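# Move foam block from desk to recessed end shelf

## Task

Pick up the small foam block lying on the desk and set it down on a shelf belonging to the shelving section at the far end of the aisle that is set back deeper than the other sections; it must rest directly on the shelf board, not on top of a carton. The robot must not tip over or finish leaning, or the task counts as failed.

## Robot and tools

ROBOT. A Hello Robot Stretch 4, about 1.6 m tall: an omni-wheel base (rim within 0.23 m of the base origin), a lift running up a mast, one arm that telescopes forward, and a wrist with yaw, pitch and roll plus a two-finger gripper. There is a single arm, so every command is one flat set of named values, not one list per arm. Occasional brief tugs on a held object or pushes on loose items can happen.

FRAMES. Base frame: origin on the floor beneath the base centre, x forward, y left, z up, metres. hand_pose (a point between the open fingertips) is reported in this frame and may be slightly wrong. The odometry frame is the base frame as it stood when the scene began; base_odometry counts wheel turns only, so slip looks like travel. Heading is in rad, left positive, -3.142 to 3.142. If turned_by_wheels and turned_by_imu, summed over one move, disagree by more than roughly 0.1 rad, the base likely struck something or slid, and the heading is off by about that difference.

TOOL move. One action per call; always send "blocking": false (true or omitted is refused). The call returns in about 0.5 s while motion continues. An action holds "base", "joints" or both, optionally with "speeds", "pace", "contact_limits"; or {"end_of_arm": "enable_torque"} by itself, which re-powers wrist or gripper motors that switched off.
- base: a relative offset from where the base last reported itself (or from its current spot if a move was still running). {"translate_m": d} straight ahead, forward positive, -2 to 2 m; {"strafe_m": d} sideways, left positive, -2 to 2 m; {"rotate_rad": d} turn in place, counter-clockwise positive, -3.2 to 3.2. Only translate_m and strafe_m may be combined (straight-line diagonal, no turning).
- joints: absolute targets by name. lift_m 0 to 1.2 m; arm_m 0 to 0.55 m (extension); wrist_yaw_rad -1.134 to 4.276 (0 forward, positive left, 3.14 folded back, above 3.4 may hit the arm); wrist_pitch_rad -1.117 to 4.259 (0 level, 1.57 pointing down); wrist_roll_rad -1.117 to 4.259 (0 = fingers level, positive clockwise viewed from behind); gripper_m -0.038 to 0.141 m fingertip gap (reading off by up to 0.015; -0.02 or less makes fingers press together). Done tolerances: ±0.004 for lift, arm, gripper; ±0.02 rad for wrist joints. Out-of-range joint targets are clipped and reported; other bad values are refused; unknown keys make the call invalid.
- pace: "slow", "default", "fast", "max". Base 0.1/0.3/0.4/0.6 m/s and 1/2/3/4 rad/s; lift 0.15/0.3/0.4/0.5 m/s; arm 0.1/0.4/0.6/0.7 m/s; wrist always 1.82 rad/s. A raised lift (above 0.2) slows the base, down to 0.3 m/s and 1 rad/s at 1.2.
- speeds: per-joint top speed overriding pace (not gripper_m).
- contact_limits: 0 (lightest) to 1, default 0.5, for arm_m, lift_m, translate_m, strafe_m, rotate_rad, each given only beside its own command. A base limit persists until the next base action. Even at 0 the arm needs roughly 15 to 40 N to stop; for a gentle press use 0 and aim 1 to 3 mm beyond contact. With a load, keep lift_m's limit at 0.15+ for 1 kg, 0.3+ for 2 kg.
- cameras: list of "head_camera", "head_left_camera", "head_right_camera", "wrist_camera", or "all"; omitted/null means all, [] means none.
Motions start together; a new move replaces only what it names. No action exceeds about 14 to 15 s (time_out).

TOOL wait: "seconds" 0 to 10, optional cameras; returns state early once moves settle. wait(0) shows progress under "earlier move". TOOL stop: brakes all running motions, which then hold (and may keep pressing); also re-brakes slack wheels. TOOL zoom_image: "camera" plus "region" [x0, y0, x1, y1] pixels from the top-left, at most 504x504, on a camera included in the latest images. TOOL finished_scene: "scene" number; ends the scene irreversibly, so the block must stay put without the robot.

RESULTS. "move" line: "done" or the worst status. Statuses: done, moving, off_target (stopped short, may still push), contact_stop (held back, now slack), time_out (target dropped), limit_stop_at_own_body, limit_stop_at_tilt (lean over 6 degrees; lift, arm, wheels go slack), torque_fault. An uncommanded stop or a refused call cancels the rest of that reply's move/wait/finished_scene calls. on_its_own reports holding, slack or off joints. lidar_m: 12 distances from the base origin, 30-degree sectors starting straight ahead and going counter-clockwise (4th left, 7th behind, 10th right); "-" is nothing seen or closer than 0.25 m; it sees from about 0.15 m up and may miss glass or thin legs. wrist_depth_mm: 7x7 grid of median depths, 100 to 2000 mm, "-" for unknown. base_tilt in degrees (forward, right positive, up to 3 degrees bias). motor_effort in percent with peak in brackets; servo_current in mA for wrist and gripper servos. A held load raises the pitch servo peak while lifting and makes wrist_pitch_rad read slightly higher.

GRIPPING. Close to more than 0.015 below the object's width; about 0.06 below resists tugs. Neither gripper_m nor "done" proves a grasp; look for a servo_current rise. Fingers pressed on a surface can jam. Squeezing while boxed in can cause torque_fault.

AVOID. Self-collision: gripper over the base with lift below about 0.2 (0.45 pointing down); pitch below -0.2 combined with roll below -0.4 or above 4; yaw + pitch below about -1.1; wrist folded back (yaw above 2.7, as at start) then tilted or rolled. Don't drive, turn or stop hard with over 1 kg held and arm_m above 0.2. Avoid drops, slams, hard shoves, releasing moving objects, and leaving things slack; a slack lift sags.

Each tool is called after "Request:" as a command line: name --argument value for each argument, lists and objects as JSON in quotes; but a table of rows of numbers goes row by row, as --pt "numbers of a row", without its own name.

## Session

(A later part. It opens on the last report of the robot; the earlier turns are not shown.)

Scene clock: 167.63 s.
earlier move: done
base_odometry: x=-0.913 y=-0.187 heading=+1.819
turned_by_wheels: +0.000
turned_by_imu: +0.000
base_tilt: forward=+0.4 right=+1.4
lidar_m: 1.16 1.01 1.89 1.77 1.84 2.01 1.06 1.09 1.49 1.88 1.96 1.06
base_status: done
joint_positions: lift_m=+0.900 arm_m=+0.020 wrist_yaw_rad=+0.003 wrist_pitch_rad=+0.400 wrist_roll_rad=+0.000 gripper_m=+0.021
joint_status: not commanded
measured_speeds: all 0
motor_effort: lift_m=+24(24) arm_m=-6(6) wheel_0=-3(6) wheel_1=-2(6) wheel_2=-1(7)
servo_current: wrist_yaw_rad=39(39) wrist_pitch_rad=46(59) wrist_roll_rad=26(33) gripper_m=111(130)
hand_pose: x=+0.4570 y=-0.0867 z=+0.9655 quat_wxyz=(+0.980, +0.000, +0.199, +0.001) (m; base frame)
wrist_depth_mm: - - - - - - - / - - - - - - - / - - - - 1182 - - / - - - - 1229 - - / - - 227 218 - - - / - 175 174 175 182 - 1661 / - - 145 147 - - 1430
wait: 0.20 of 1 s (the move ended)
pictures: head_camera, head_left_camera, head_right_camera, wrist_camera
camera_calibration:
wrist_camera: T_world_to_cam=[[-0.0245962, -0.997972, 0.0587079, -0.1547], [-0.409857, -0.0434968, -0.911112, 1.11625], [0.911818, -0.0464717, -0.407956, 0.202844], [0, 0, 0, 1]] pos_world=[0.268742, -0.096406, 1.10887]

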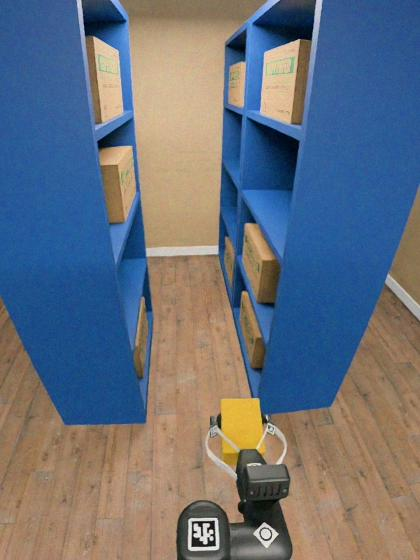

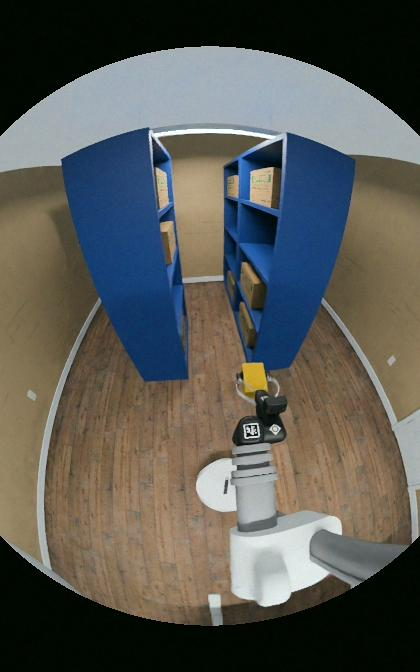

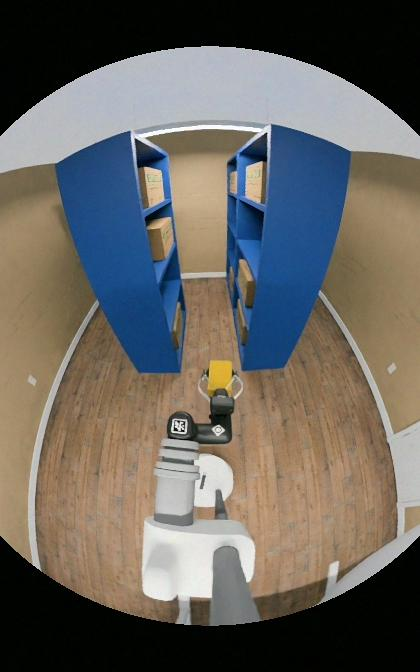

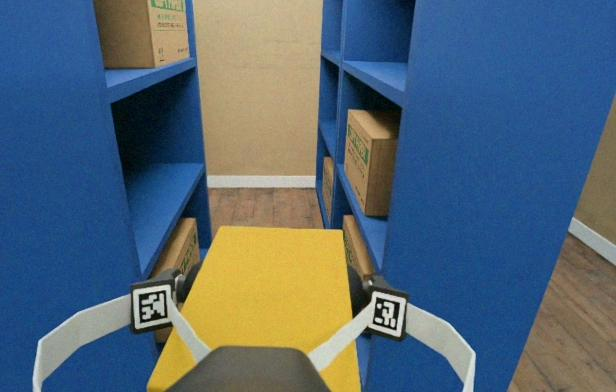

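Request:
move --blocking false --base '{"rotate_rad": 0.085}' --cameras '[]'

Request:
wait --seconds 0.7 --cameras '[]'

Request:
move --blocking false --base '{"translate_m": 0.7, "strafe_m": -0.118}' --cameras '[]'

Request:
wait --seconds 4 --cameras '["head_camera", "head_left_camera", "wrist_camera"]'

Request:
zoom_image --camera "head_left_camera" --region '[80, 130, 300, 400]'

Scene clock: 219.43 s.
move: moving
base_odometry: x=-0.913 y=-0.187 heading=+1.903
turned_by_wheels: +0.085
turned_by_imu: +0.083
base_tilt: forward=+0.4 right=+1.5
lidar_m: 0.99 1.02 1.87 1.77 1.90 1.11 1.05 1.12 1.98 1.90 2.00 1.04
base_status: rotate_rad moving
joint_positions: lift_m=+0.900 arm_m=+0.020 wrist_yaw_rad=+0.003 wrist_pitch_rad=+0.400 wrist_roll_rad=+0.000 gripper_m=+0.021
joint_status: not commanded
measured_speeds: all 0
motor_effort: lift_m=+24(24) arm_m=-6(6) wheel_0=-2(6) wheel_1=-2(6) wheel_2=-2(6)
servo_current: wrist_yaw_rad=39(52) wrist_pitch_rad=52(52) wrist_roll_rad=26(33) gripper_m=117(124)
hand_pose: x=+0.4570 y=-0.0867 z=+0.9655 quat_wxyz=(+0.980, +0.000, +0.199, +0.001) (m; base frame)
wrist_depth_mm: - - - - - - - / - - - - - - - / - - - - 1430 - - / - - - - 1255 - - / - - 216 218 1499 - - / - 175 175 176 183 - - / 1281 - 145 147 - - 1366
pictures: none
No camera images: "cameras" was empty.

Scene clock: 219.73 s.
earlier move: done
base_odometry: x=-0.913 y=-0.187 heading=+1.903
turned_by_wheels: +0.000
turned_by_imu: +0.000
base_tilt: forward=+0.4 right=+1.5
lidar_m: 0.99 1.02 1.86 1.76 1.87 1.11 1.06 1.12 1.99 1.89 2.00 1.06
base_status: done
joint_positions: lift_m=+0.900 arm_m=+0.020 wrist_yaw_rad=+0.003 wrist_pitch_rad=+0.400 wrist_roll_rad=+0.000 gripper_m=+0.021
joint_status: not commanded
measured_speeds: all 0
motor_effort: lift_m=+24(24) arm_m=-6(6) wheel_0=-2(6) wheel_1=-2(6) wheel_2=-2(6)
servo_current: wrist_yaw_rad=39(52) wrist_pitch_rad=39(52) wrist_roll_rad=33(33) gripper_m=111(130)
hand_pose: x=+0.4570 y=-0.0867 z=+0.9655 quat_wxyz=(+0.980, +0.000, +0.199, +0.001) (m; base frame)
wrist_depth_mm: - - - - - - - / - - - - - - - / - - - - 1430 - - / - - - - 1281 - - / - - 216 218 1499 - - / - 175 175 175 183 - - / 1255 - 145 147 - - 1397
wait: 0.30 of 0.7 s (the move ended)
pictures: none
No camera images: "cameras" was empty.

Scene clock: 220.23 s.
move: moving
base_odometry: x=-0.918 y=-0.155 heading=+1.903
turned_by_wheels: +0.000
turned_by_imu: +0.000
base_tilt: forward=+0.4 right=+1.4
lidar_m: 0.99 1.01 1.84 1.78 1.89 1.18 1.08 1.15 1.98 1.88 2.03 1.02
base_status: translate_m moving; strafe_m moving
joint_positions: lift_m=+0.900 arm_m=+0.020 wrist_yaw_rad=+0.003 wrist_pitch_rad=+0.400 wrist_roll_rad=+0.000 gripper_m=+0.021
joint_status: not commanded
measured_speeds: translate_m=+0.124 strafe_m=-0.020 rotate_rad=-0.003 lift_m=+0.000 arm_m=+0.000 wrist_yaw_rad=+0.000 wrist_pitch_rad=+0.000 wrist_roll_rad=+0.000
motor_effort: lift_m=+24(24) arm_m=-6(6) wheel_0=+7(7) wheel_1=+7(7) wheel_2=-10(10)
servo_current: wrist_yaw_rad=26(46) wrist_pitch_rad=46(46) wrist_roll_rad=20(33) gripper_m=117(124)
hand_pose: x=+0.4570 y=-0.0867 z=+0.9655 quat_wxyz=(+0.980, +0.000, +0.199, +0.001) (m; base frame)
wrist_depth_mm: - - - - - - - / - - - - 1708 - - / - - - - 1430 - - / - - - - 1229 - - / - - 227 218 1499 - - / - 175 175 175 182 - - / - - 145 147 - - 1397
pictures: none
No camera images: "cameras" was empty.

Scene clock: 223.57 s.
earlier move: done
base_odometry: x=-1.030 y=+0.513 heading=+1.904
turned_by_wheels: +0.000
turned_by_imu: -0.001
base_tilt: forward=+0.3 right=+1.3
lidar_m: 1.11 0.45 0.44 1.86 2.01 2.67 1.81 1.85 1.90 1.82 0.41 0.39
base_status: done
joint_positions: lift_m=+0.900 arm_m=+0.020 wrist_yaw_rad=+0.003 wrist_pitch_rad=+0.400 wrist_roll_rad=+0.000 gripper_m=+0.021
joint_status: not commanded
measured_speeds: all 0
motor_effort: lift_m=+24(24) arm_m=-6(6) wheel_0=+2(9) wheel_1=+1(7) wheel_2=+1(11)
servo_current: wrist_yaw_rad=33(46) wrist_pitch_rad=39(59) wrist_roll_rad=26(33) gripper_m=117(130)
hand_pose: x=+0.4570 y=-0.0867 z=+0.9655 quat_wxyz=(+0.980, +0.000, +0.199, +0.001) (m; base frame)
wrist_depth_mm: - - - - 1661 - - / - - - - 1205 - - / - - - - 1808 - - / - - - - 878 723 - / - - 228 218 732 564 512 / - 176 174 175 183 492 492 / - 904 145 147 621 530 530
wait: 3.33 of 4 s (the move ended)
pictures: head_camera, head_left_camera, wrist_camera
camera_calibration:
wrist_camera: T_world_to_cam=[[-0.0245961, -0.997972, 0.0587078, -0.1547], [-0.409857, -0.0434967, -0.911112, 1.11625], [0.911818, -0.0464716, -0.407956, 0.202845], [0, 0, 0, 1]] pos_world=[0.268741, -0.0964059, 1.10887]

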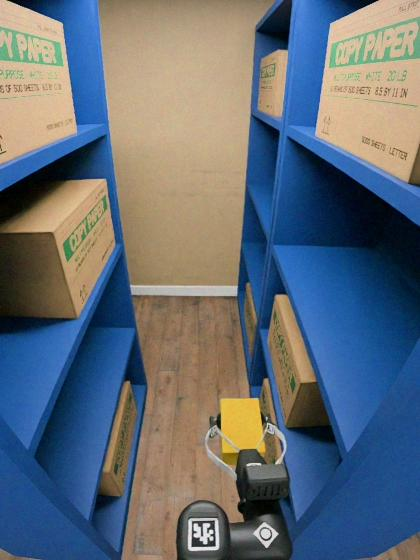

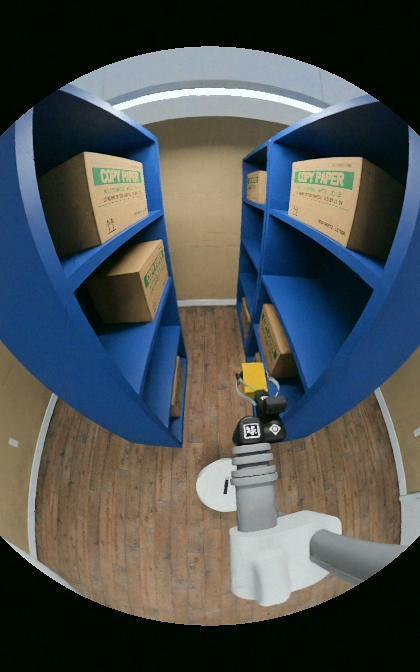

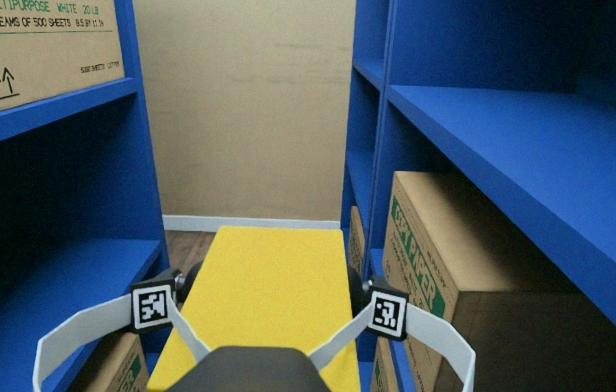

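Scaled by 1.867 from the camera's 420x672 image, which has a finer 600x960 frame.

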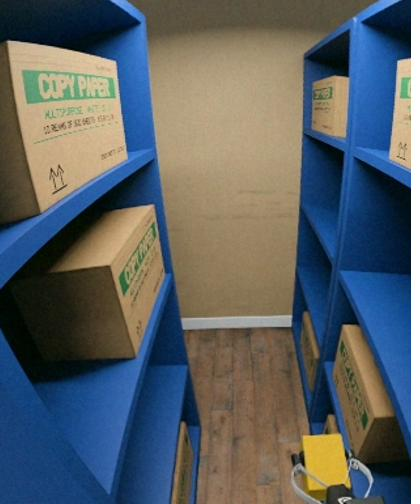

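Request:
move --blocking false --base '{"translate_m": 0.9, "strafe_m": 0.018}' --contact_limits '{"translate_m": 0.3, "strafe_m": 0.3}' --cameras '[]'

Request:
wait --seconds 5 --cameras '["head_camera", "head_left_camera", "wrist_camera"]'

Request:
zoom_image --camera "head_left_camera" --region '[20, 130, 240, 480]'

"contact_limits": translate_m and strafe_m are given together and make one move, which takes one limit: state it under one of them only
Scene clock: 249.23 s.
base_odometry: x=-1.030 y=+0.513 heading=+1.904
turned_by_wheels: +0.000
turned_by_imu: -0.001
base_tilt: forward=+0.4 right=+1.4
lidar_m: 1.14 0.45 0.44 1.89 2.00 2.69 1.80 1.88 1.88 1.81 0.40 0.37
base_status: done
joint_positions: lift_m=+0.900 arm_m=+0.020 wrist_yaw_rad=+0.003 wrist_pitch_rad=+0.400 wrist_roll_rad=+0.000 gripper_m=+0.021
joint_status: not commanded
measured_speeds: all 0
motor_effort: lift_m=+24(24) arm_m=-6(6) wheel_0=+2(9) wheel_1=+1(7) wheel_2=+1(11)
servo_current: wrist_yaw_rad=39(46) wrist_pitch_rad=39(59) wrist_roll_rad=20(33) gripper_m=111(130)
hand_pose: x=+0.4570 y=-0.0867 z=+0.9655 quat_wxyz=(+0.980, +0.000, +0.199, +0.001) (m; base frame)
wrist_depth_mm: - - - - 1661 - - / - - - - 1182 - - / - - - - 931 - - / - - - - 866 723 - / - - 228 217 732 569 512 / - 176 175 175 183 492 492 / - 904 145 147 627 535 530
pictures: none

not run: a call was refused earlier in this reply.

Scaled by 1.440 from the camera's 420x672 image, which has a finer 600x960 frame.

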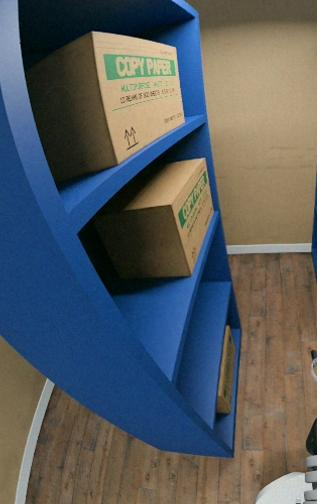

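Request:
move --blocking false --base '{"translate_m": 0.9, "strafe_m": 0.018}' --contact_limits '{"translate_m": 0.3}' --cameras '[]'

Request:
wait --seconds 5 --cameras '["head_camera", "head_left_camera", "wrist_camera"]'

Request:
zoom_image --camera "head_left_camera" --region '[20, 130, 240, 480]'

Scene clock: 261.97 s.
move: moving
base_odometry: x=-1.041 y=+0.544 heading=+1.904
turned_by_wheels: +0.000
turned_by_imu: -0.001
base_tilt: forward=+0.3 right=+1.4
lidar_m: 1.13 0.44 0.42 1.87 1.98 2.72 1.83 1.93 1.88 1.82 0.37 0.39
base_status: translate_m moving; strafe_m moving
joint_positions: lift_m=+0.900 arm_m=+0.020 wrist_yaw_rad=+0.003 wrist_pitch_rad=+0.400 wrist_roll_rad=+0.000 gripper_m=+0.021
joint_status: not commanded
measured_speeds: translate_m=+0.124 strafe_m=+0.002 rotate_rad=+0.003 lift_m=+0.000 arm_m=+0.000 wrist_yaw_rad=+0.000 wrist_pitch_rad=+0.000 wrist_roll_rad=+0.000
motor_effort: lift_m=+24(24) arm_m=-6(6) wheel_0=+5(7) wheel_1=+5(6) wheel_2=-9(9)
servo_current: wrist_yaw_rad=39(46) wrist_pitch_rad=39(46) wrist_roll_rad=26(33) gripper_m=124(130)
contact_limits: translate_m 0.3
hand_pose: x=+0.4570 y=-0.0867 z=+0.9655 quat_wxyz=(+0.980, +0.000, +0.199, +0.001) (m; base frame)
wrist_depth_mm: - - - - 1708 - - / - - - 1808 - - - / - - - - 904 - - / - - - - 809 676 - / - - 228 218 707 564 517 / - 176 174 176 183 473 473 / - 878 145 147 597 500 504
pictures: none
No camera images: "cameras" was empty.

Scene clock: 265.97 s.
earlier move: done
base_odometry: x=-1.341 y=+1.358 heading=+1.904
turned_by_wheels: +0.000
turned_by_imu: -0.001
base_tilt: forward=+0.4 right=+1.5
lidar_m: 1.23 0.41 0.29 0.27 0.29 0.43 3.54 0.39 0.30 0.25 0.28 0.43
base_status: done
joint_positions: lift_m=+0.900 arm_m=+0.020 wrist_yaw_rad=+0.003 wrist_pitch_rad=+0.400 wrist_roll_rad=+0.000 gripper_m=+0.021
joint_status: not commanded
measured_speeds: all 0
motor_effort: lift_m=+24(24) arm_m=-6(6) wheel_0=+2(7) wheel_1=+2(7) wheel_2=+0(11)
servo_current: wrist_yaw_rad=39(46) wrist_pitch_rad=33(65) wrist_roll_rad=33(33) gripper_m=124(130)
contact_limits: translate_m 0.3
hand_pose: x=+0.4570 y=-0.0867 z=+0.9655 quat_wxyz=(+0.980, +0.000, +0.199, +0.001) (m; base frame)
wrist_depth_mm: - - - - - - - / - - - - 931 - - / - - - - - 496 455 / 1138 - - - - - 325 / 1205 - 207 218 - - - / 1229 176 175 175 182 - - / 1281 1281 145 147 707 - -
wait: 4.00 of 5 s (the move ended)
pictures: head_camera, head_left_camera, wrist_camera
camera_calibration:
wrist_camera: T_world_to_cam=[[-0.0245961, -0.997972, 0.0587078, -0.1547], [-0.409857, -0.0434967, -0.911112, 1.11626], [0.911818, -0.0464716, -0.407956, 0.202847], [0, 0, 0, 1]] pos_world=[0.268741, -0.0964059, 1.10887]

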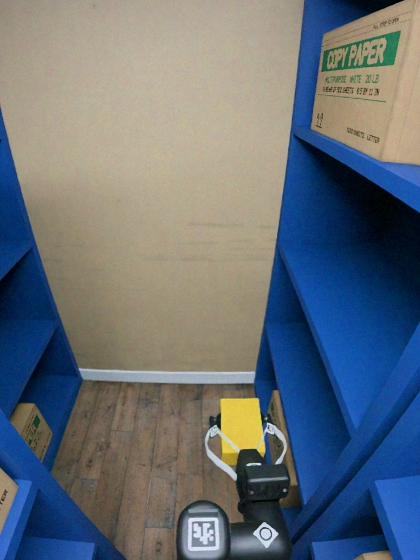

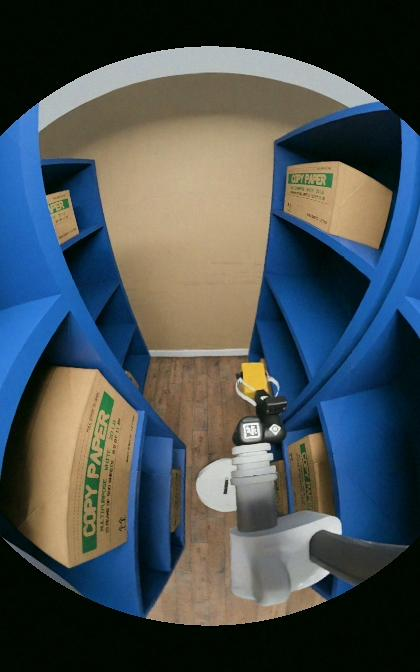

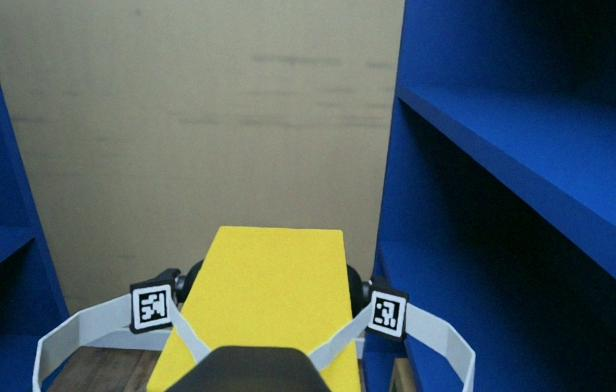

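Scaled by 1.440 from the camera's 420x672 image, which has a finer 600x960 frame.

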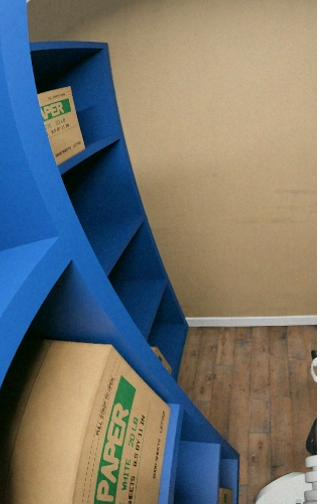

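Request:
move --blocking false --base '{"translate_m": 0.71}' --joints '{"lift_m": 1.02}' --contact_limits '{"translate_m": 0.3}' --cameras '[]'

Request:
wait --seconds 4 --cameras '[]'

Request:
move --blocking false --base '{"rotate_rad": 1.58}' --contact_limits '{"rotate_rad": 0.3}' --cameras '[]'

Request:
wait --seconds 3 --cameras '["head_camera", "head_left_camera", "wrist_camera"]'

Request:
zoom_image --camera "head_camera" --region '[0, 0, 420, 500]'

Scene clock: 325.07 s.
move: moving
base_odometry: x=-1.352 y=+1.388 heading=+1.904
turned_by_wheels: +0.000
turned_by_imu: -0.001
base_tilt: forward=+0.2 right=+1.3
lidar_m: 1.21 0.42 0.28 0.26 0.28 0.44 3.58 0.40 0.26 0.27 0.28 0.40
base_status: translate_m moving
joint_positions: lift_m=+0.939 arm_m=+0.020 wrist_yaw_rad=+0.003 wrist_pitch_rad=+0.400 wrist_roll_rad=+0.000 gripper_m=+0.021
joint_status: lift_m moving
measured_speeds: translate_m=+0.123 strafe_m=+0.000 rotate_rad=+0.004 lift_m=+0.149 arm_m=+0.000 wrist_yaw_rad=+0.000 wrist_pitch_rad=+0.000 wrist_roll_rad=+0.000
motor_effort: lift_m=+26(26) arm_m=-6(6) wheel_0=+6(7) wheel_1=+5(6) wheel_2=-9(9)
servo_current: wrist_yaw_rad=33(39) wrist_pitch_rad=26(52) wrist_roll_rad=26(33) gripper_m=130(130)
contact_limits: translate_m 0.3
hand_pose: x=+0.4570 y=-0.0867 z=+1.0047 quat_wxyz=(+0.980, +0.000, +0.199, +0.001) (m; base frame)
wrist_depth_mm: - - - - - - - / - - - - - - - / - - - - 960 530 539 / - - - - - 413 389 / 1138 - 207 217 - - 314 / 1229 174 175 176 183 - - / 147 1281 145 147 - - -
pictures: none
No camera images: "cameras" was empty.

Scene clock: 328.40 s.
earlier move: done
base_odometry: x=-1.574 y=+2.029 heading=+1.904
turned_by_wheels: +0.000
turned_by_imu: -0.001
base_tilt: forward=+0.3 right=+1.5
lidar_m: 0.53 0.58 0.75 0.73 0.52 0.49 1.19 0.43 0.31 0.28 0.29 0.44
base_status: done
joint_positions: lift_m=+1.020 arm_m=+0.020 wrist_yaw_rad=+0.003 wrist_pitch_rad=+0.400 wrist_roll_rad=+0.000 gripper_m=+0.021
joint_status: all done
measured_speeds: all 0
motor_effort: lift_m=+23(26) arm_m=-6(6) wheel_0=+3(8) wheel_1=+2(7) wheel_2=+1(10)
servo_current: wrist_yaw_rad=39(46) wrist_pitch_rad=46(59) wrist_roll_rad=33(33) gripper_m=117(130)
contact_limits: translate_m 0.3
hand_pose: x=+0.4570 y=-0.0867 z=+1.0856 quat_wxyz=(+0.980, +0.000, +0.199, +0.001) (m; base frame)
wrist_depth_mm: 283 279 278 277 276 274 273 / 297 296 296 294 291 291 290 / 317 317 315 312 312 309 310 / 342 336 338 334 332 332 325 / 366 364 229 218 357 355 325 / 389 179 175 176 183 379 336 / 430 430 145 147 421 373 334
wait: 3.33 of 4 s (the move ended)
pictures: none
No camera images: "cameras" was empty.

Scene clock: 328.90 s.
move: moving
base_odometry: x=-1.574 y=+2.029 heading=+2.105
turned_by_wheels: +0.201
turned_by_imu: +0.198
base_tilt: forward=+0.3 right=+1.3
lidar_m: 0.53 0.62 0.71 0.71 0.46 0.55 0.70 0.34 0.28 0.28 0.32 0.54
base_status: rotate_rad moving
joint_positions: lift_m=+1.020 arm_m=+0.020 wrist_yaw_rad=+0.003 wrist_pitch_rad=+0.400 wrist_roll_rad=+0.000 gripper_m=+0.021
joint_status: not commanded
measured_speeds: translate_m=+0.000 strafe_m=-0.001 rotate_rad=+0.759 lift_m=+0.000 arm_m=+0.000 wrist_yaw_rad=+0.000 wrist_pitch_rad=+0.000 wrist_roll_rad=+0.000
motor_effort: lift_m=+23(23) arm_m=-6(6) wheel_0=-6(7) wheel_1=-6(7) wheel_2=-7(8)
servo_current: wrist_yaw_rad=33(46) wrist_pitch_rad=46(46) wrist_roll_rad=26(33) gripper_m=117(130)
contact_limits: rotate_rad 0.3
hand_pose: x=+0.4570 y=-0.0867 z=+1.0856 quat_wxyz=(+0.980, +0.000, +0.199, +0.001) (m; base frame)
wrist_depth_mm: 306 294 282 272 260 252 246 / 329 314 301 287 277 264 258 / 351 336 320 309 294 282 273 / 379 364 343 329 312 298 291 / 413 392 228 217 330 320 307 / 449 177 174 175 183 342 330 / - 449 145 147 382 359 351
pictures: none
No camera images: "cameras" was empty.

Scene clock: 330.80 s.
earlier move: done
base_odometry: x=-1.574 y=+2.029 heading=-2.799
turned_by_wheels: +1.379
turned_by_imu: +1.361
base_tilt: forward=+0.4 right=+1.5
lidar_m: 0.71 0.51 0.44 1.16 0.44 0.29 0.28 0.32 0.43 0.52 0.57 0.75
base_status: done
joint_positions: lift_m=+1.020 arm_m=+0.020 wrist_yaw_rad=+0.003 wrist_pitch_rad=+0.400 wrist_roll_rad=+0.000 gripper_m=+0.021
joint_status: not commanded
measured_speeds: all 0
motor_effort: lift_m=+23(23) arm_m=-6(6) wheel_0=-1(8) wheel_1=-1(7) wheel_2=+0(8)
servo_current: wrist_yaw_rad=39(52) wrist_pitch_rad=46(52) wrist_roll_rad=26(33) gripper_m=117(130)
contact_limits: rotate_rad 0.3
hand_pose: x=+0.4570 y=-0.0867 z=+1.0856 quat_wxyz=(+0.980, +0.000, +0.199, +0.001) (m; base frame)
wrist_depth_mm: - - - - - 842 - / 521 - - - - - - / 530 - - - - 917 - / - - - - - - - / - - 207 217 - - - / - 174 174 175 182 - - / - 150 145 147 - 151 -
wait: 1.90 of 3 s (the move ended)
pictures: head_camera, head_left_camera, wrist_camera
camera_calibration:
wrist_camera: T_world_to_cam=[[-0.0245948, -0.997972, 0.0587082, -0.161749], [-0.409871, -0.0434969, -0.911106, 1.22564], [0.911812, -0.0464713, -0.40797, 0.25184], [0, 0, 0, 1]] pos_world=[0.268744, -0.0964059, 1.22892]

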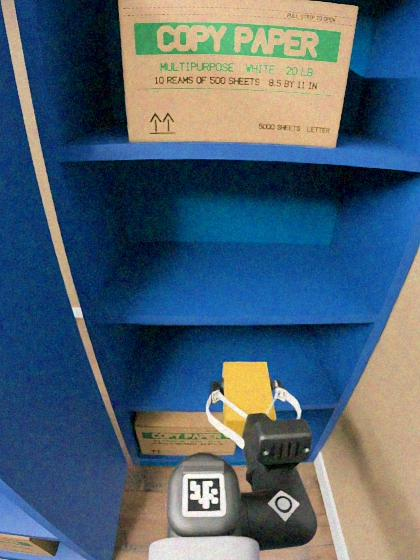

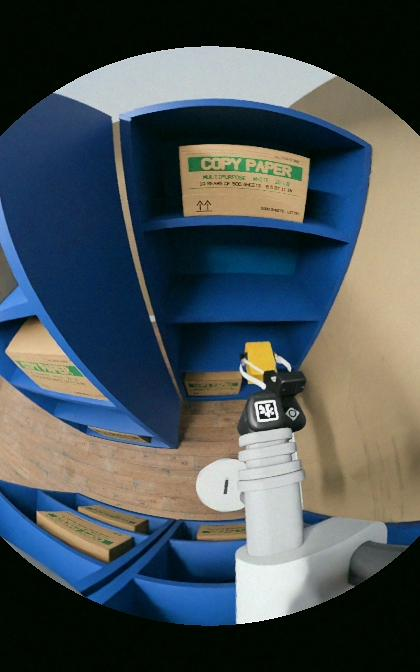

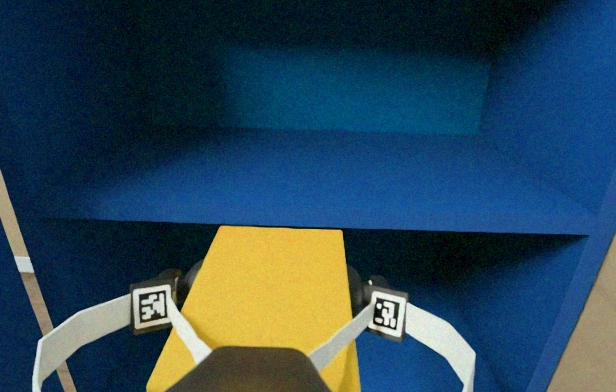

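Scaled by 1.008 from the camera's 420x560 image, which has a finer 1200x1600 frame.

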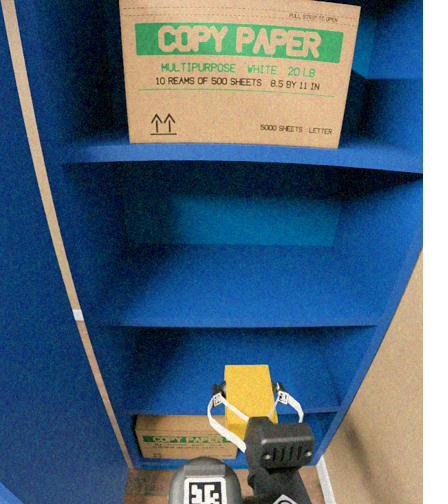

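Request:
move --blocking false --base '{"translate_m": 0.1}' --joints '{"arm_m": 0.41}' --contact_limits '{"translate_m": 0.3, "arm_m": 0.2}' --cameras '[]'

Request:
wait --seconds 3 --cameras '[]'

Request:
move --blocking false --joints '{"lift_m": 0.972}' --pace "slow" --contact_limits '{"lift_m": 0.2}' --cameras '[]'

Request:
wait --seconds 2 --cameras '["head_camera", "head_right_camera", "wrist_camera"]'

Request:
zoom_image --camera "head_camera" --region '[150, 200, 330, 380]'

Scene clock: 358.73 s.
move: moving
base_odometry: x=-1.604 y=+2.018 heading=-2.799
turned_by_wheels: +0.000
turned_by_imu: -0.001
base_tilt: forward=+0.4 right=+1.4
lidar_m: 0.68 0.50 0.44 1.12 0.47 0.34 0.34 0.36 0.49 0.53 0.57 0.71
base_status: translate_m moving
joint_positions: lift_m=+1.020 arm_m=+0.072 wrist_yaw_rad=+0.003 wrist_pitch_rad=+0.400 wrist_roll_rad=+0.000 gripper_m=+0.021
joint_status: arm_m moving
measured_speeds: translate_m=+0.124 strafe_m=-0.001 rotate_rad=+0.001 lift_m=+0.000 arm_m=+0.198 wrist_yaw_rad=+0.000 wrist_pitch_rad=+0.000 wrist_roll_rad=+0.000
motor_effort: lift_m=+23(23) arm_m=+7(9) wheel_0=+6(6) wheel_1=+8(8) wheel_2=-10(11)
servo_current: wrist_yaw_rad=39(46) wrist_pitch_rad=52(52) wrist_roll_rad=20(26) gripper_m=130(130)
contact_limits: arm_m 0.2; translate_m 0.3
hand_pose: x=+0.5090 y=-0.0867 z=+1.0856 quat_wxyz=(+0.980, +0.000, +0.199, +0.001) (m; base frame)
wrist_depth_mm: - 778 778 788 778 788 - / 508 - - - - 842 - / - - - - - - - / - - - - - - - / - - 207 218 - - - / - 174 174 175 182 - - / - 155 145 147 - 151 -
pictures: none
No camera images: "cameras" was empty.

Scene clock: 360.50 s.
earlier move: done
base_odometry: x=-1.668 y=+1.995 heading=-2.799
turned_by_wheels: +0.000
turned_by_imu: -0.001
base_tilt: forward=+0.4 right=+1.4
lidar_m: 0.60 0.49 0.40 0.80 0.57 0.42 0.38 0.43 0.57 0.52 0.57 0.66
base_status: done
joint_positions: lift_m=+1.020 arm_m=+0.410 wrist_yaw_rad=+0.003 wrist_pitch_rad=+0.400 wrist_roll_rad=+0.000 gripper_m=+0.021
joint_status: all done
measured_speeds: all 0
motor_effort: lift_m=+23(23) arm_m=+6(9) wheel_0=+2(6) wheel_1=+2(8) wheel_2=+0(11)
servo_current: wrist_yaw_rad=39(46) wrist_pitch_rad=46(59) wrist_roll_rad=20(39) gripper_m=124(130)
contact_limits: arm_m 0.2; translate_m 0.3
hand_pose: x=+0.8465 y=-0.0867 z=+1.0856 quat_wxyz=(+0.980, +0.000, +0.199, +0.001) (m; base frame)
wrist_depth_mm: 410 410 410 407 404 404 399 / 436 436 430 433 430 427 427 / 466 462 462 462 459 455 452 / 492 496 492 492 488 488 488 / 410 415 227 217 430 433 418 / 327 177 175 175 184 347 347 / 264 267 145 147 286 267 297
wait: 1.77 of 3 s (the move ended)
pictures: none
No camera images: "cameras" was empty.

Scene clock: 361.00 s.
move: moving
base_odometry: x=-1.668 y=+1.995 heading=-2.799
turned_by_wheels: +0.000
turned_by_imu: +0.000
base_tilt: forward=+0.3 right=+1.6
lidar_m: 0.61 0.50 0.38 0.81 0.57 0.41 0.39 0.42 0.56 0.53 0.57 0.64
base_status: not commanded
joint_positions: lift_m=+0.994 arm_m=+0.410 wrist_yaw_rad=+0.003 wrist_pitch_rad=+0.400 wrist_roll_rad=+0.000 gripper_m=+0.021
joint_status: lift_m moving
measured_speeds: translate_m=+0.000 strafe_m=+0.000 rotate_rad=+0.000 lift_m=-0.096 arm_m=+0.000 wrist_yaw_rad=+0.000 wrist_pitch_rad=+0.000 wrist_roll_rad=+0.000
motor_effort: lift_m=+13(21) arm_m=+7(7) wheel_0=+2(2) wheel_1=+2(2) wheel_2=+0(0)
servo_current: wrist_yaw_rad=33(39) wrist_pitch_rad=39(59) wrist_roll_rad=33(33) gripper_m=124(124)
contact_limits: arm_m 0.2; lift_m 0.2; translate_m 0.3
hand_pose: x=+0.8465 y=-0.0867 z=+1.0603 quat_wxyz=(+0.980, +0.000, +0.199, +0.001) (m; base frame)
wrist_depth_mm: 413 410 413 407 404 404 402 / 436 436 433 433 430 430 427 / 466 466 462 459 459 459 455 / 488 480 484 480 480 480 484 / 370 375 229 217 392 394 399 / 296 179 175 175 183 312 315 / 238 242 145 147 257 241 267
pictures: none
No camera images: "cameras" was empty.

Scene clock: 361.77 s.
earlier move: done
base_odometry: x=-1.668 y=+1.995 heading=-2.799
turned_by_wheels: +0.000
turned_by_imu: +0.000
base_tilt: forward=+0.3 right=+1.5
lidar_m: 0.62 0.47 0.39 0.83 0.60 0.41 0.39 0.43 0.56 0.53 0.55 0.66
base_status: not commanded
joint_positions: lift_m=+0.972 arm_m=+0.410 wrist_yaw_rad=+0.003 wrist_pitch_rad=+0.400 wrist_roll_rad=+0.000 gripper_m=+0.021
joint_status: all done
measured_speeds: all 0
motor_effort: lift_m=+14(21) arm_m=+6(7) wheel_0=+2(2) wheel_1=+2(2) wheel_2=+0(1)
servo_current: wrist_yaw_rad=39(46) wrist_pitch_rad=52(59) wrist_roll_rad=26(33) gripper_m=124(130)
contact_limits: arm_m 0.2; lift_m 0.2; translate_m 0.3
hand_pose: x=+0.8465 y=-0.0867 z=+1.0384 quat_wxyz=(+0.980, +0.000, +0.199, +0.001) (m; base frame)
wrist_depth_mm: 410 407 410 404 407 404 402 / 439 436 436 433 427 430 430 / 466 462 462 462 462 455 452 / 433 436 442 452 462 473 469 / 325 330 228 218 343 347 351 / 260 179 174 175 183 277 277 / 209 219 145 147 227 220 236
wait: 0.77 of 2 s (the move ended)
pictures: head_camera, head_right_camera, wrist_camera
camera_calibration:
wrist_camera: T_world_to_cam=[[-0.0245938, -0.997972, 0.0587086, -0.149396], [-0.409886, -0.0434968, -0.911099, 1.34228], [0.911805, -0.0464713, -0.407986, -0.122609], [0, 0, 0, 1]] pos_world=[0.658303, -0.0964059, 1.1817]

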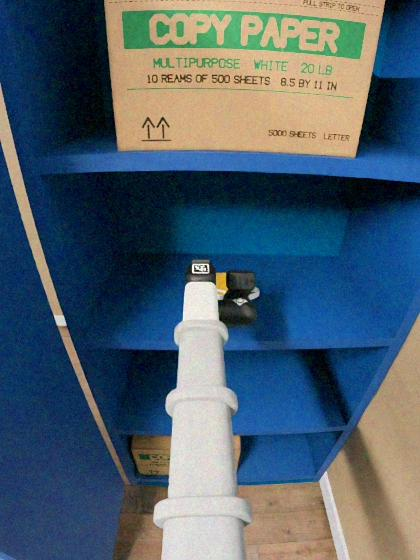

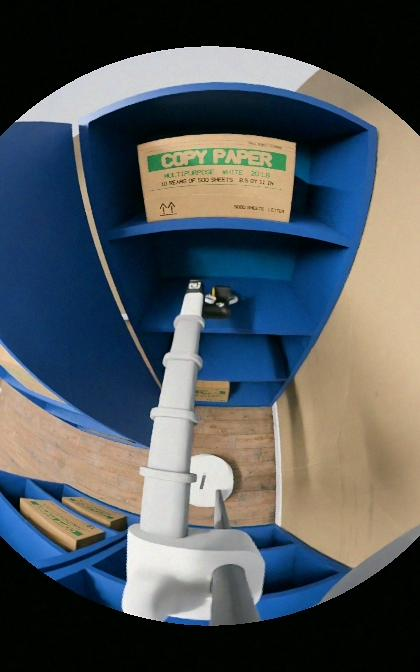

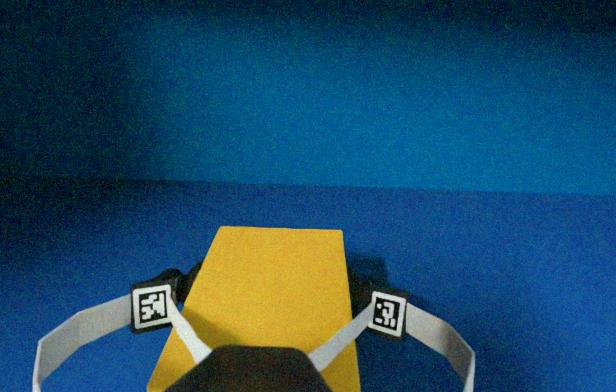

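Scaled by 2.800 from the camera's 420x560 image, which has a finer 1200x1600 frame.

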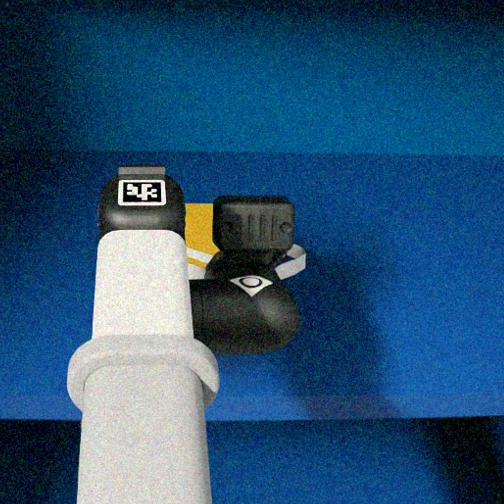

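Request:
move --blocking false --joints '{"gripper_m": 0.062}' --cameras '[]'

Request:
wait --seconds 1 --cameras '["wrist_camera"]'

Scene clock: 386.77 s.
move: moving
base_odometry: x=-1.668 y=+1.995 heading=-2.799
turned_by_wheels: +0.000
turned_by_imu: -0.001
base_tilt: forward=+0.3 right=+1.4
lidar_m: 0.61 0.49 0.39 0.81 0.56 0.42 0.41 0.43 0.56 0.52 0.57 0.64
base_status: not commanded
joint_positions: lift_m=+0.972 arm_m=+0.410 wrist_yaw_rad=+0.003 wrist_pitch_rad=+0.400 wrist_roll_rad=+0.000 gripper_m=+0.041
joint_status: gripper_m moving
measured_speeds: all 0
motor_effort: lift_m=+14(14) arm_m=+6(7) wheel_0=+2(2) wheel_1=+2(2) wheel_2=+0(1)
servo_current: wrist_yaw_rad=46(46) wrist_pitch_rad=52(52) wrist_roll_rad=26(33) gripper_m=46(111)
contact_limits: arm_m 0.2; lift_m 0.2; translate_m 0.3
hand_pose: x=+0.8465 y=-0.0867 z=+1.0384 quat_wxyz=(+0.980, +0.000, +0.199, +0.001) (m; base frame)
wrist_depth_mm: 410 410 410 407 407 402 402 / 436 436 433 433 433 427 427 / 469 462 462 462 462 455 452 / 433 436 445 452 462 473 473 / 325 330 230 220 343 347 351 / 260 183 177 178 187 277 276 / 211 213 147 149 227 220 237
pictures: none
No camera images: "cameras" was empty.

Scene clock: 387.50 s.
earlier move: done
base_odometry: x=-1.668 y=+1.995 heading=-2.799
turned_by_wheels: +0.000
turned_by_imu: +0.000
base_tilt: forward=+0.3 right=+1.4
lidar_m: 0.61 0.49 0.37 0.84 0.55 0.42 0.39 0.42 0.54 0.53 0.56 0.65
base_status: not commanded
joint_positions: lift_m=+0.972 arm_m=+0.410 wrist_yaw_rad=+0.003 wrist_pitch_rad=+0.400 wrist_roll_rad=+0.000 gripper_m=+0.062
joint_status: all done
measured_speeds: all 0
motor_effort: lift_m=+14(14) arm_m=+6(7) wheel_0=+2(2) wheel_1=+2(2) wheel_2=+0(1)
servo_current: wrist_yaw_rad=33(46) wrist_pitch_rad=33(52) wrist_roll_rad=20(39) gripper_m=46(111)
contact_limits: arm_m 0.2; lift_m 0.2; translate_m 0.3
hand_pose: x=+0.8465 y=-0.0867 z=+1.0384 quat_wxyz=(+0.980, +0.000, +0.199, +0.001) (m; base frame)
wrist_depth_mm: 410 410 410 410 407 404 402 / 439 439 436 433 430 430 430 / 466 462 466 462 459 455 452 / 433 439 445 455 459 477 473 / 325 332 236 238 347 349 353 / 262 190 188 182 193 278 278 / 218 213 156 152 220 229 237
wait: 0.73 of 1 s (the move ended)
pictures: wrist_camera
camera_calibration:
wrist_camera: T_world_to_cam=[[-0.0245937, -0.997972, 0.0587086, -0.149396], [-0.409886, -0.0434969, -0.911099, 1.34228], [0.911805, -0.0464712, -0.407985, -0.12261], [0, 0, 0, 1]] pos_world=[0.658304, -0.0964059, 1.1817]

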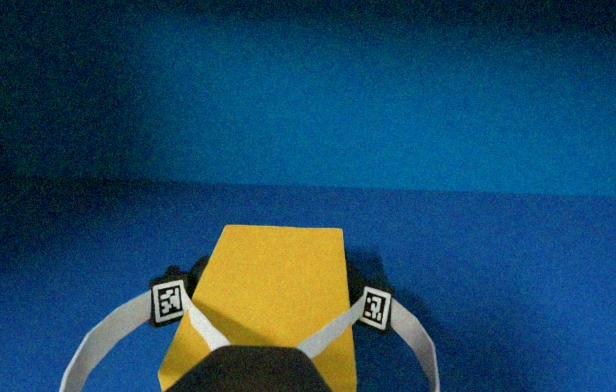

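Request:
move --blocking false --joints '{"lift_m": 0.966}' --pace "slow" --contact_limits '{"lift_m": 0.1}' --cameras '[]'

Request:
wait --seconds 0.7 --cameras '["wrist_camera"]'

Scene clock: 396.90 s.
move: moving
base_odometry: x=-1.668 y=+1.995 heading=-2.799
turned_by_wheels: +0.000
turned_by_imu: -0.001
base_tilt: forward=+0.3 right=+1.4
lidar_m: 0.60 0.50 0.40 0.82 0.58 0.43 0.40 0.42 0.56 0.53 0.58 0.64
base_status: not commanded
joint_positions: lift_m=+0.967 arm_m=+0.410 wrist_yaw_rad=+0.003 wrist_pitch_rad=+0.400 wrist_roll_rad=+0.000 gripper_m=+0.062
joint_status: lift_m moving
measured_speeds: all 0
motor_effort: lift_m=+12(14) arm_m=+6(6) wheel_0=+2(2) wheel_1=+2(2) wheel_2=+0(0)
servo_current: wrist_yaw_rad=39(46) wrist_pitch_rad=46(52) wrist_roll_rad=26(33) gripper_m=33(46)
contact_limits: arm_m 0.2; lift_m 0.1; translate_m 0.3
hand_pose: x=+0.8465 y=-0.0867 z=+1.0325 quat_wxyz=(+0.980, +0.000, +0.199, +0.001) (m; base frame)
wrist_depth_mm: 410 410 410 410 404 407 407 / 436 433 436 433 433 430 427 / 462 462 462 459 459 459 455 / 439 445 455 462 473 473 477 / 329 334 238 239 347 351 353 / 262 190 187 182 193 277 277 / 216 213 153 150 219 228 236
pictures: none
No camera images: "cameras" was empty.

Scene clock: 397.03 s.
earlier move: done
base_odometry: x=-1.668 y=+1.995 heading=-2.799
turned_by_wheels: +0.000
turned_by_imu: +0.000
base_tilt: forward=+0.4 right=+1.4
lidar_m: 0.61 0.51 0.40 0.82 0.56 0.42 0.40 0.41 0.56 0.53 0.55 0.64
base_status: not commanded
joint_positions: lift_m=+0.967 arm_m=+0.410 wrist_yaw_rad=+0.003 wrist_pitch_rad=+0.400 wrist_roll_rad=+0.000 gripper_m=+0.062
joint_status: all done
measured_speeds: all 0
motor_effort: lift_m=+12(14) arm_m=+6(6) wheel_0=+2(2) wheel_1=+2(2) wheel_2=+0(0)
servo_current: wrist_yaw_rad=39(46) wrist_pitch_rad=39(52) wrist_roll_rad=26(33) gripper_m=46(46)
contact_limits: arm_m 0.2; lift_m 0.1; translate_m 0.3
hand_pose: x=+0.8465 y=-0.0867 z=+1.0325 quat_wxyz=(+0.980, +0.000, +0.199, +0.001) (m; base frame)
wrist_depth_mm: 410 410 410 407 407 404 407 / 433 433 433 433 430 430 430 / 466 462 462 459 459 455 455 / 436 445 455 466 477 473 469 / 329 334 238 240 349 351 355 / 262 190 187 182 193 277 279 / 216 213 153 150 218 227 236
wait: 0.13 of 0.7 s (the move ended)
pictures: wrist_camera
camera_calibration:
wrist_camera: T_world_to_cam=[[-0.0245936, -0.997972, 0.0587088, -0.149053], [-0.409887, -0.0434971, -0.911099, 1.33696], [0.911805, -0.0464712, -0.407986, -0.124993], [0, 0, 0, 1]] pos_world=[0.658305, -0.0964059, 1.17586]

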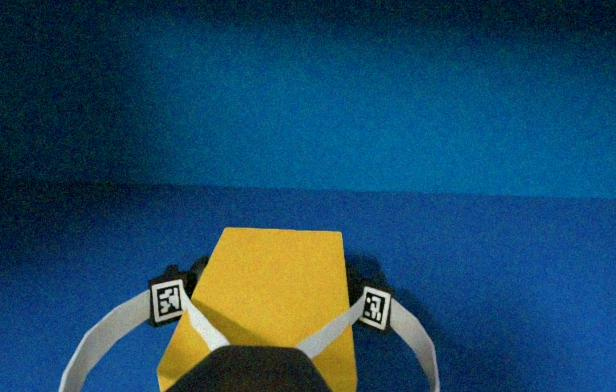

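Request:
move --blocking false --joints '{"gripper_m": 0.135}' --cameras '[]'

Request:
wait --seconds 1.2 --cameras '["wrist_camera"]'

Scene clock: 404.40 s.
move: moving
base_odometry: x=-1.668 y=+1.995 heading=-2.799
turned_by_wheels: +0.000
turned_by_imu: -0.001
base_tilt: forward=+0.4 right=+1.2
lidar_m: 0.60 0.51 0.38 0.83 0.56 0.42 0.39 0.43 0.56 0.52 0.58 0.64
base_status: not commanded
joint_positions: lift_m=+0.967 arm_m=+0.410 wrist_yaw_rad=+0.003 wrist_pitch_rad=+0.400 wrist_roll_rad=+0.000 gripper_m=+0.081
joint_status: gripper_m moving
measured_speeds: all 0
motor_effort: lift_m=+12(12) arm_m=+6(6) wheel_0=+2(2) wheel_1=+2(2) wheel_2=+0(0)
servo_current: wrist_yaw_rad=26(46) wrist_pitch_rad=39(59) wrist_roll_rad=26(33) gripper_m=65(78)
contact_limits: arm_m 0.2; lift_m 0.1; translate_m 0.3
hand_pose: x=+0.8465 y=-0.0867 z=+1.0325 quat_wxyz=(+0.980, +0.000, +0.199, +0.001) (m; base frame)
wrist_depth_mm: 407 410 407 407 410 407 410 / 433 433 433 436 433 430 427 / 462 462 462 459 459 459 459 / 442 455 459 442 477 473 477 / 332 336 242 244 351 355 357 / 264 246 182 184 199 279 279 / 219 207 154 152 220 229 237
pictures: none
No camera images: "cameras" was empty.

Scene clock: 405.60 s.
earlier move: done
base_odometry: x=-1.668 y=+1.995 heading=-2.799
turned_by_wheels: +0.000
turned_by_imu: +0.000
base_tilt: forward=+0.6 right=+1.3
lidar_m: 0.62 0.50 0.40 0.84 0.59 0.42 0.41 0.43 0.56 0.53 0.55 0.64
base_status: not commanded
joint_positions: lift_m=+0.967 arm_m=+0.410 wrist_yaw_rad=+0.002 wrist_pitch_rad=+0.399 wrist_roll_rad=+0.000 gripper_m=+0.135
joint_status: all done
measured_speeds: all 0
motor_effort: lift_m=+12(12) arm_m=+6(7) wheel_0=+2(2) wheel_1=+2(2) wheel_2=+0(0)
servo_current: wrist_yaw_rad=39(52) wrist_pitch_rad=46(59) wrist_roll_rad=26(33) gripper_m=39(111)
contact_limits: arm_m 0.2; lift_m 0.1; translate_m 0.3
hand_pose: x=+0.8466 y=-0.0868 z=+1.0327 quat_wxyz=(+0.980, +0.000, +0.198, +0.001) (m; base frame)
wrist_depth_mm: 410 410 410 410 410 410 413 / 430 433 433 433 433 433 436 / 459 459 462 462 462 462 462 / 449 459 466 449 484 480 480 / 336 342 246 246 353 357 362 / 265 248 183 185 199 281 282 / 220 213 156 153 229 230 239
wait: 1.20 s; at rest by 1.17 s
pictures: wrist_camera
camera_calibration:
wrist_camera: T_world_to_cam=[[-0.0248936, -0.997966, 0.0586925, -0.148861], [-0.409361, -0.0433866, -0.91134, 1.33693], [0.912033, -0.046713, -0.407449, -0.12574], [0, 0, 0, 1]] pos_world=[0.658261, -0.0964266, 1.1759]

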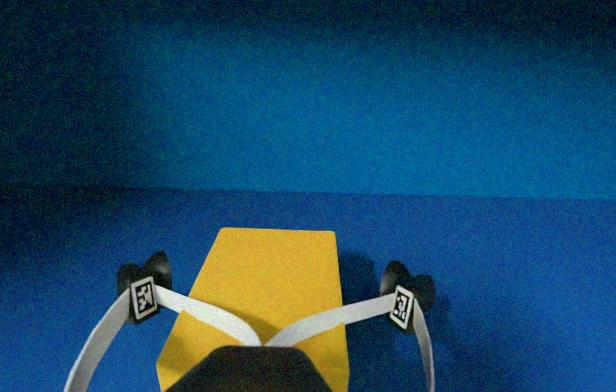

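Request:
move --blocking false --joints '{"lift_m": 0.978}' --cameras '[]'

Request:
move --blocking false --joints '{"arm_m": 0.15}' --cameras '[]'

Request:
wait --seconds 1.5 --cameras '["wrist_camera", "head_camera"]'

Scene clock: 412.07 s.
move: moving
base_odometry: x=-1.668 y=+1.995 heading=-2.799
turned_by_wheels: +0.000
turned_by_imu: -0.001
base_tilt: forward=+0.4 right=+1.5
lidar_m: 0.62 0.49 0.40 0.82 0.56 0.43 0.39 0.41 0.55 0.53 0.58 0.64
base_status: not commanded
joint_positions: lift_m=+0.978 arm_m=+0.410 wrist_yaw_rad=+0.002 wrist_pitch_rad=+0.399 wrist_roll_rad=+0.000 gripper_m=+0.135
joint_status: lift_m moving
measured_speeds: all 0
motor_effort: lift_m=+24(25) arm_m=+6(6) wheel_0=+2(2) wheel_1=+2(2) wheel_2=+0(0)
servo_current: wrist_yaw_rad=39(39) wrist_pitch_rad=46(46) wrist_roll_rad=26(33) gripper_m=46(52)
contact_limits: arm_m 0.2; translate_m 0.3
hand_pose: x=+0.8466 y=-0.0868 z=+1.0436 quat_wxyz=(+0.980, +0.000, +0.198, +0.001) (m; base frame)
wrist_depth_mm: 410 407 410 407 407 407 410 / 433 436 436 436 436 433 433 / 459 462 462 459 462 462 459 / 445 452 459 466 480 455 480 / 336 343 263 238 353 355 362 / 268 198 189 191 203 285 286 / 230 219 161 159 234 235 243
pictures: none
No camera images: "cameras" was empty.

Scene clock: 412.57 s.
move: moving
base_odometry: x=-1.668 y=+1.995 heading=-2.799
turned_by_wheels: +0.000
turned_by_imu: +0.000
base_tilt: forward=+0.3 right=+1.4
lidar_m: 0.61 0.50 0.38 0.82 0.57 0.43 0.37 0.42 0.57 0.53 0.57 0.63
base_status: not commanded
joint_positions: lift_m=+0.978 arm_m=+0.358 wrist_yaw_rad=+0.002 wrist_pitch_rad=+0.400 wrist_roll_rad=+0.000 gripper_m=+0.135
joint_status: lift_m moving; arm_m moving
measured_speeds: translate_m=+0.000 strafe_m=+0.000 rotate_rad=+0.000 lift_m=+0.000 arm_m=-0.198 wrist_yaw_rad=+0.000 wrist_pitch_rad=+0.000 wrist_roll_rad=+0.000
motor_effort: lift_m=+24(26) arm_m=-9(9) wheel_0=+2(2) wheel_1=+2(2) wheel_2=+0(0)
servo_current: wrist_yaw_rad=26(39) wrist_pitch_rad=46(46) wrist_roll_rad=26(33) gripper_m=46(52)
contact_limits: translate_m 0.3
hand_pose: x=+0.7946 y=-0.0868 z=+1.0436 quat_wxyz=(+0.980, +0.000, +0.198, +0.001) (m; base frame)
wrist_depth_mm: 449 449 452 445 445 445 445 / 480 477 477 477 469 469 466 / 512 508 508 504 504 500 500 / 418 427 433 300 445 455 517 / 336 343 264 239 355 362 362 / 270 198 196 198 204 283 286 / 231 220 205 - 234 235 243
pictures: none
No camera images: "cameras" was empty.

Scene clock: 413.97 s.
earlier move: done
base_odometry: x=-1.668 y=+1.995 heading=-2.799
turned_by_wheels: +0.000
turned_by_imu: +0.000
base_tilt: forward=+0.4 right=+1.3
lidar_m: 0.61 0.51 0.39 0.84 0.58 0.41 0.40 0.42 0.56 0.53 0.56 0.65
base_status: not commanded
joint_positions: lift_m=+0.978 arm_m=+0.150 wrist_yaw_rad=+0.002 wrist_pitch_rad=+0.400 wrist_roll_rad=+0.000 gripper_m=+0.135
joint_status: all done
measured_speeds: all 0
motor_effort: lift_m=+24(26) arm_m=-6(9) wheel_0=+2(2) wheel_1=+2(2) wheel_2=+0(0)
servo_current: wrist_yaw_rad=39(46) wrist_pitch_rad=39(52) wrist_roll_rad=26(33) gripper_m=46(52)
contact_limits: translate_m 0.3
hand_pose: x=+0.5870 y=-0.0868 z=+1.0436 quat_wxyz=(+0.980, +0.000, +0.198, +0.001) (m; base frame)
wrist_depth_mm: 525 647 654 654 647 647 640 / 530 691 691 691 683 683 668 / - 732 715 707 723 723 - / 418 430 430 410 445 452 459 / 336 343 349 353 357 362 364 / 317 187 312 317 200 319 317 / - 741 - - 750 778 -
wait: 1.40 of 1.5 s (the move ended)
pictures: head_camera, wrist_camera
camera_calibration:
wrist_camera: T_world_to_cam=[[-0.0248809, -0.997966, 0.0586986, -0.155977], [-0.40956, -0.0433871, -0.911251, 1.24066], [0.911944, -0.0467133, -0.407648, 0.115706], [0, 0, 0, 1]] pos_world=[0.398726, -0.0964266, 1.18687]

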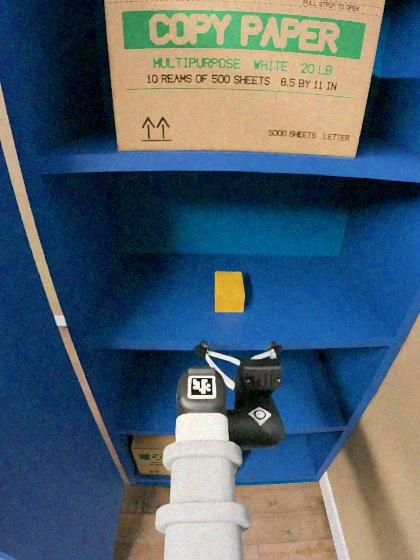

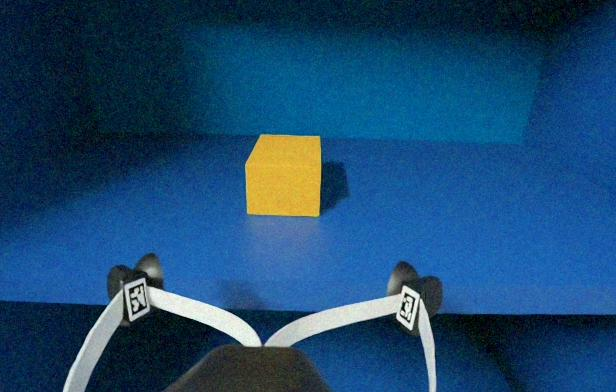

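Request:
finished_scene --scene 1

The scene is finished: the task was done.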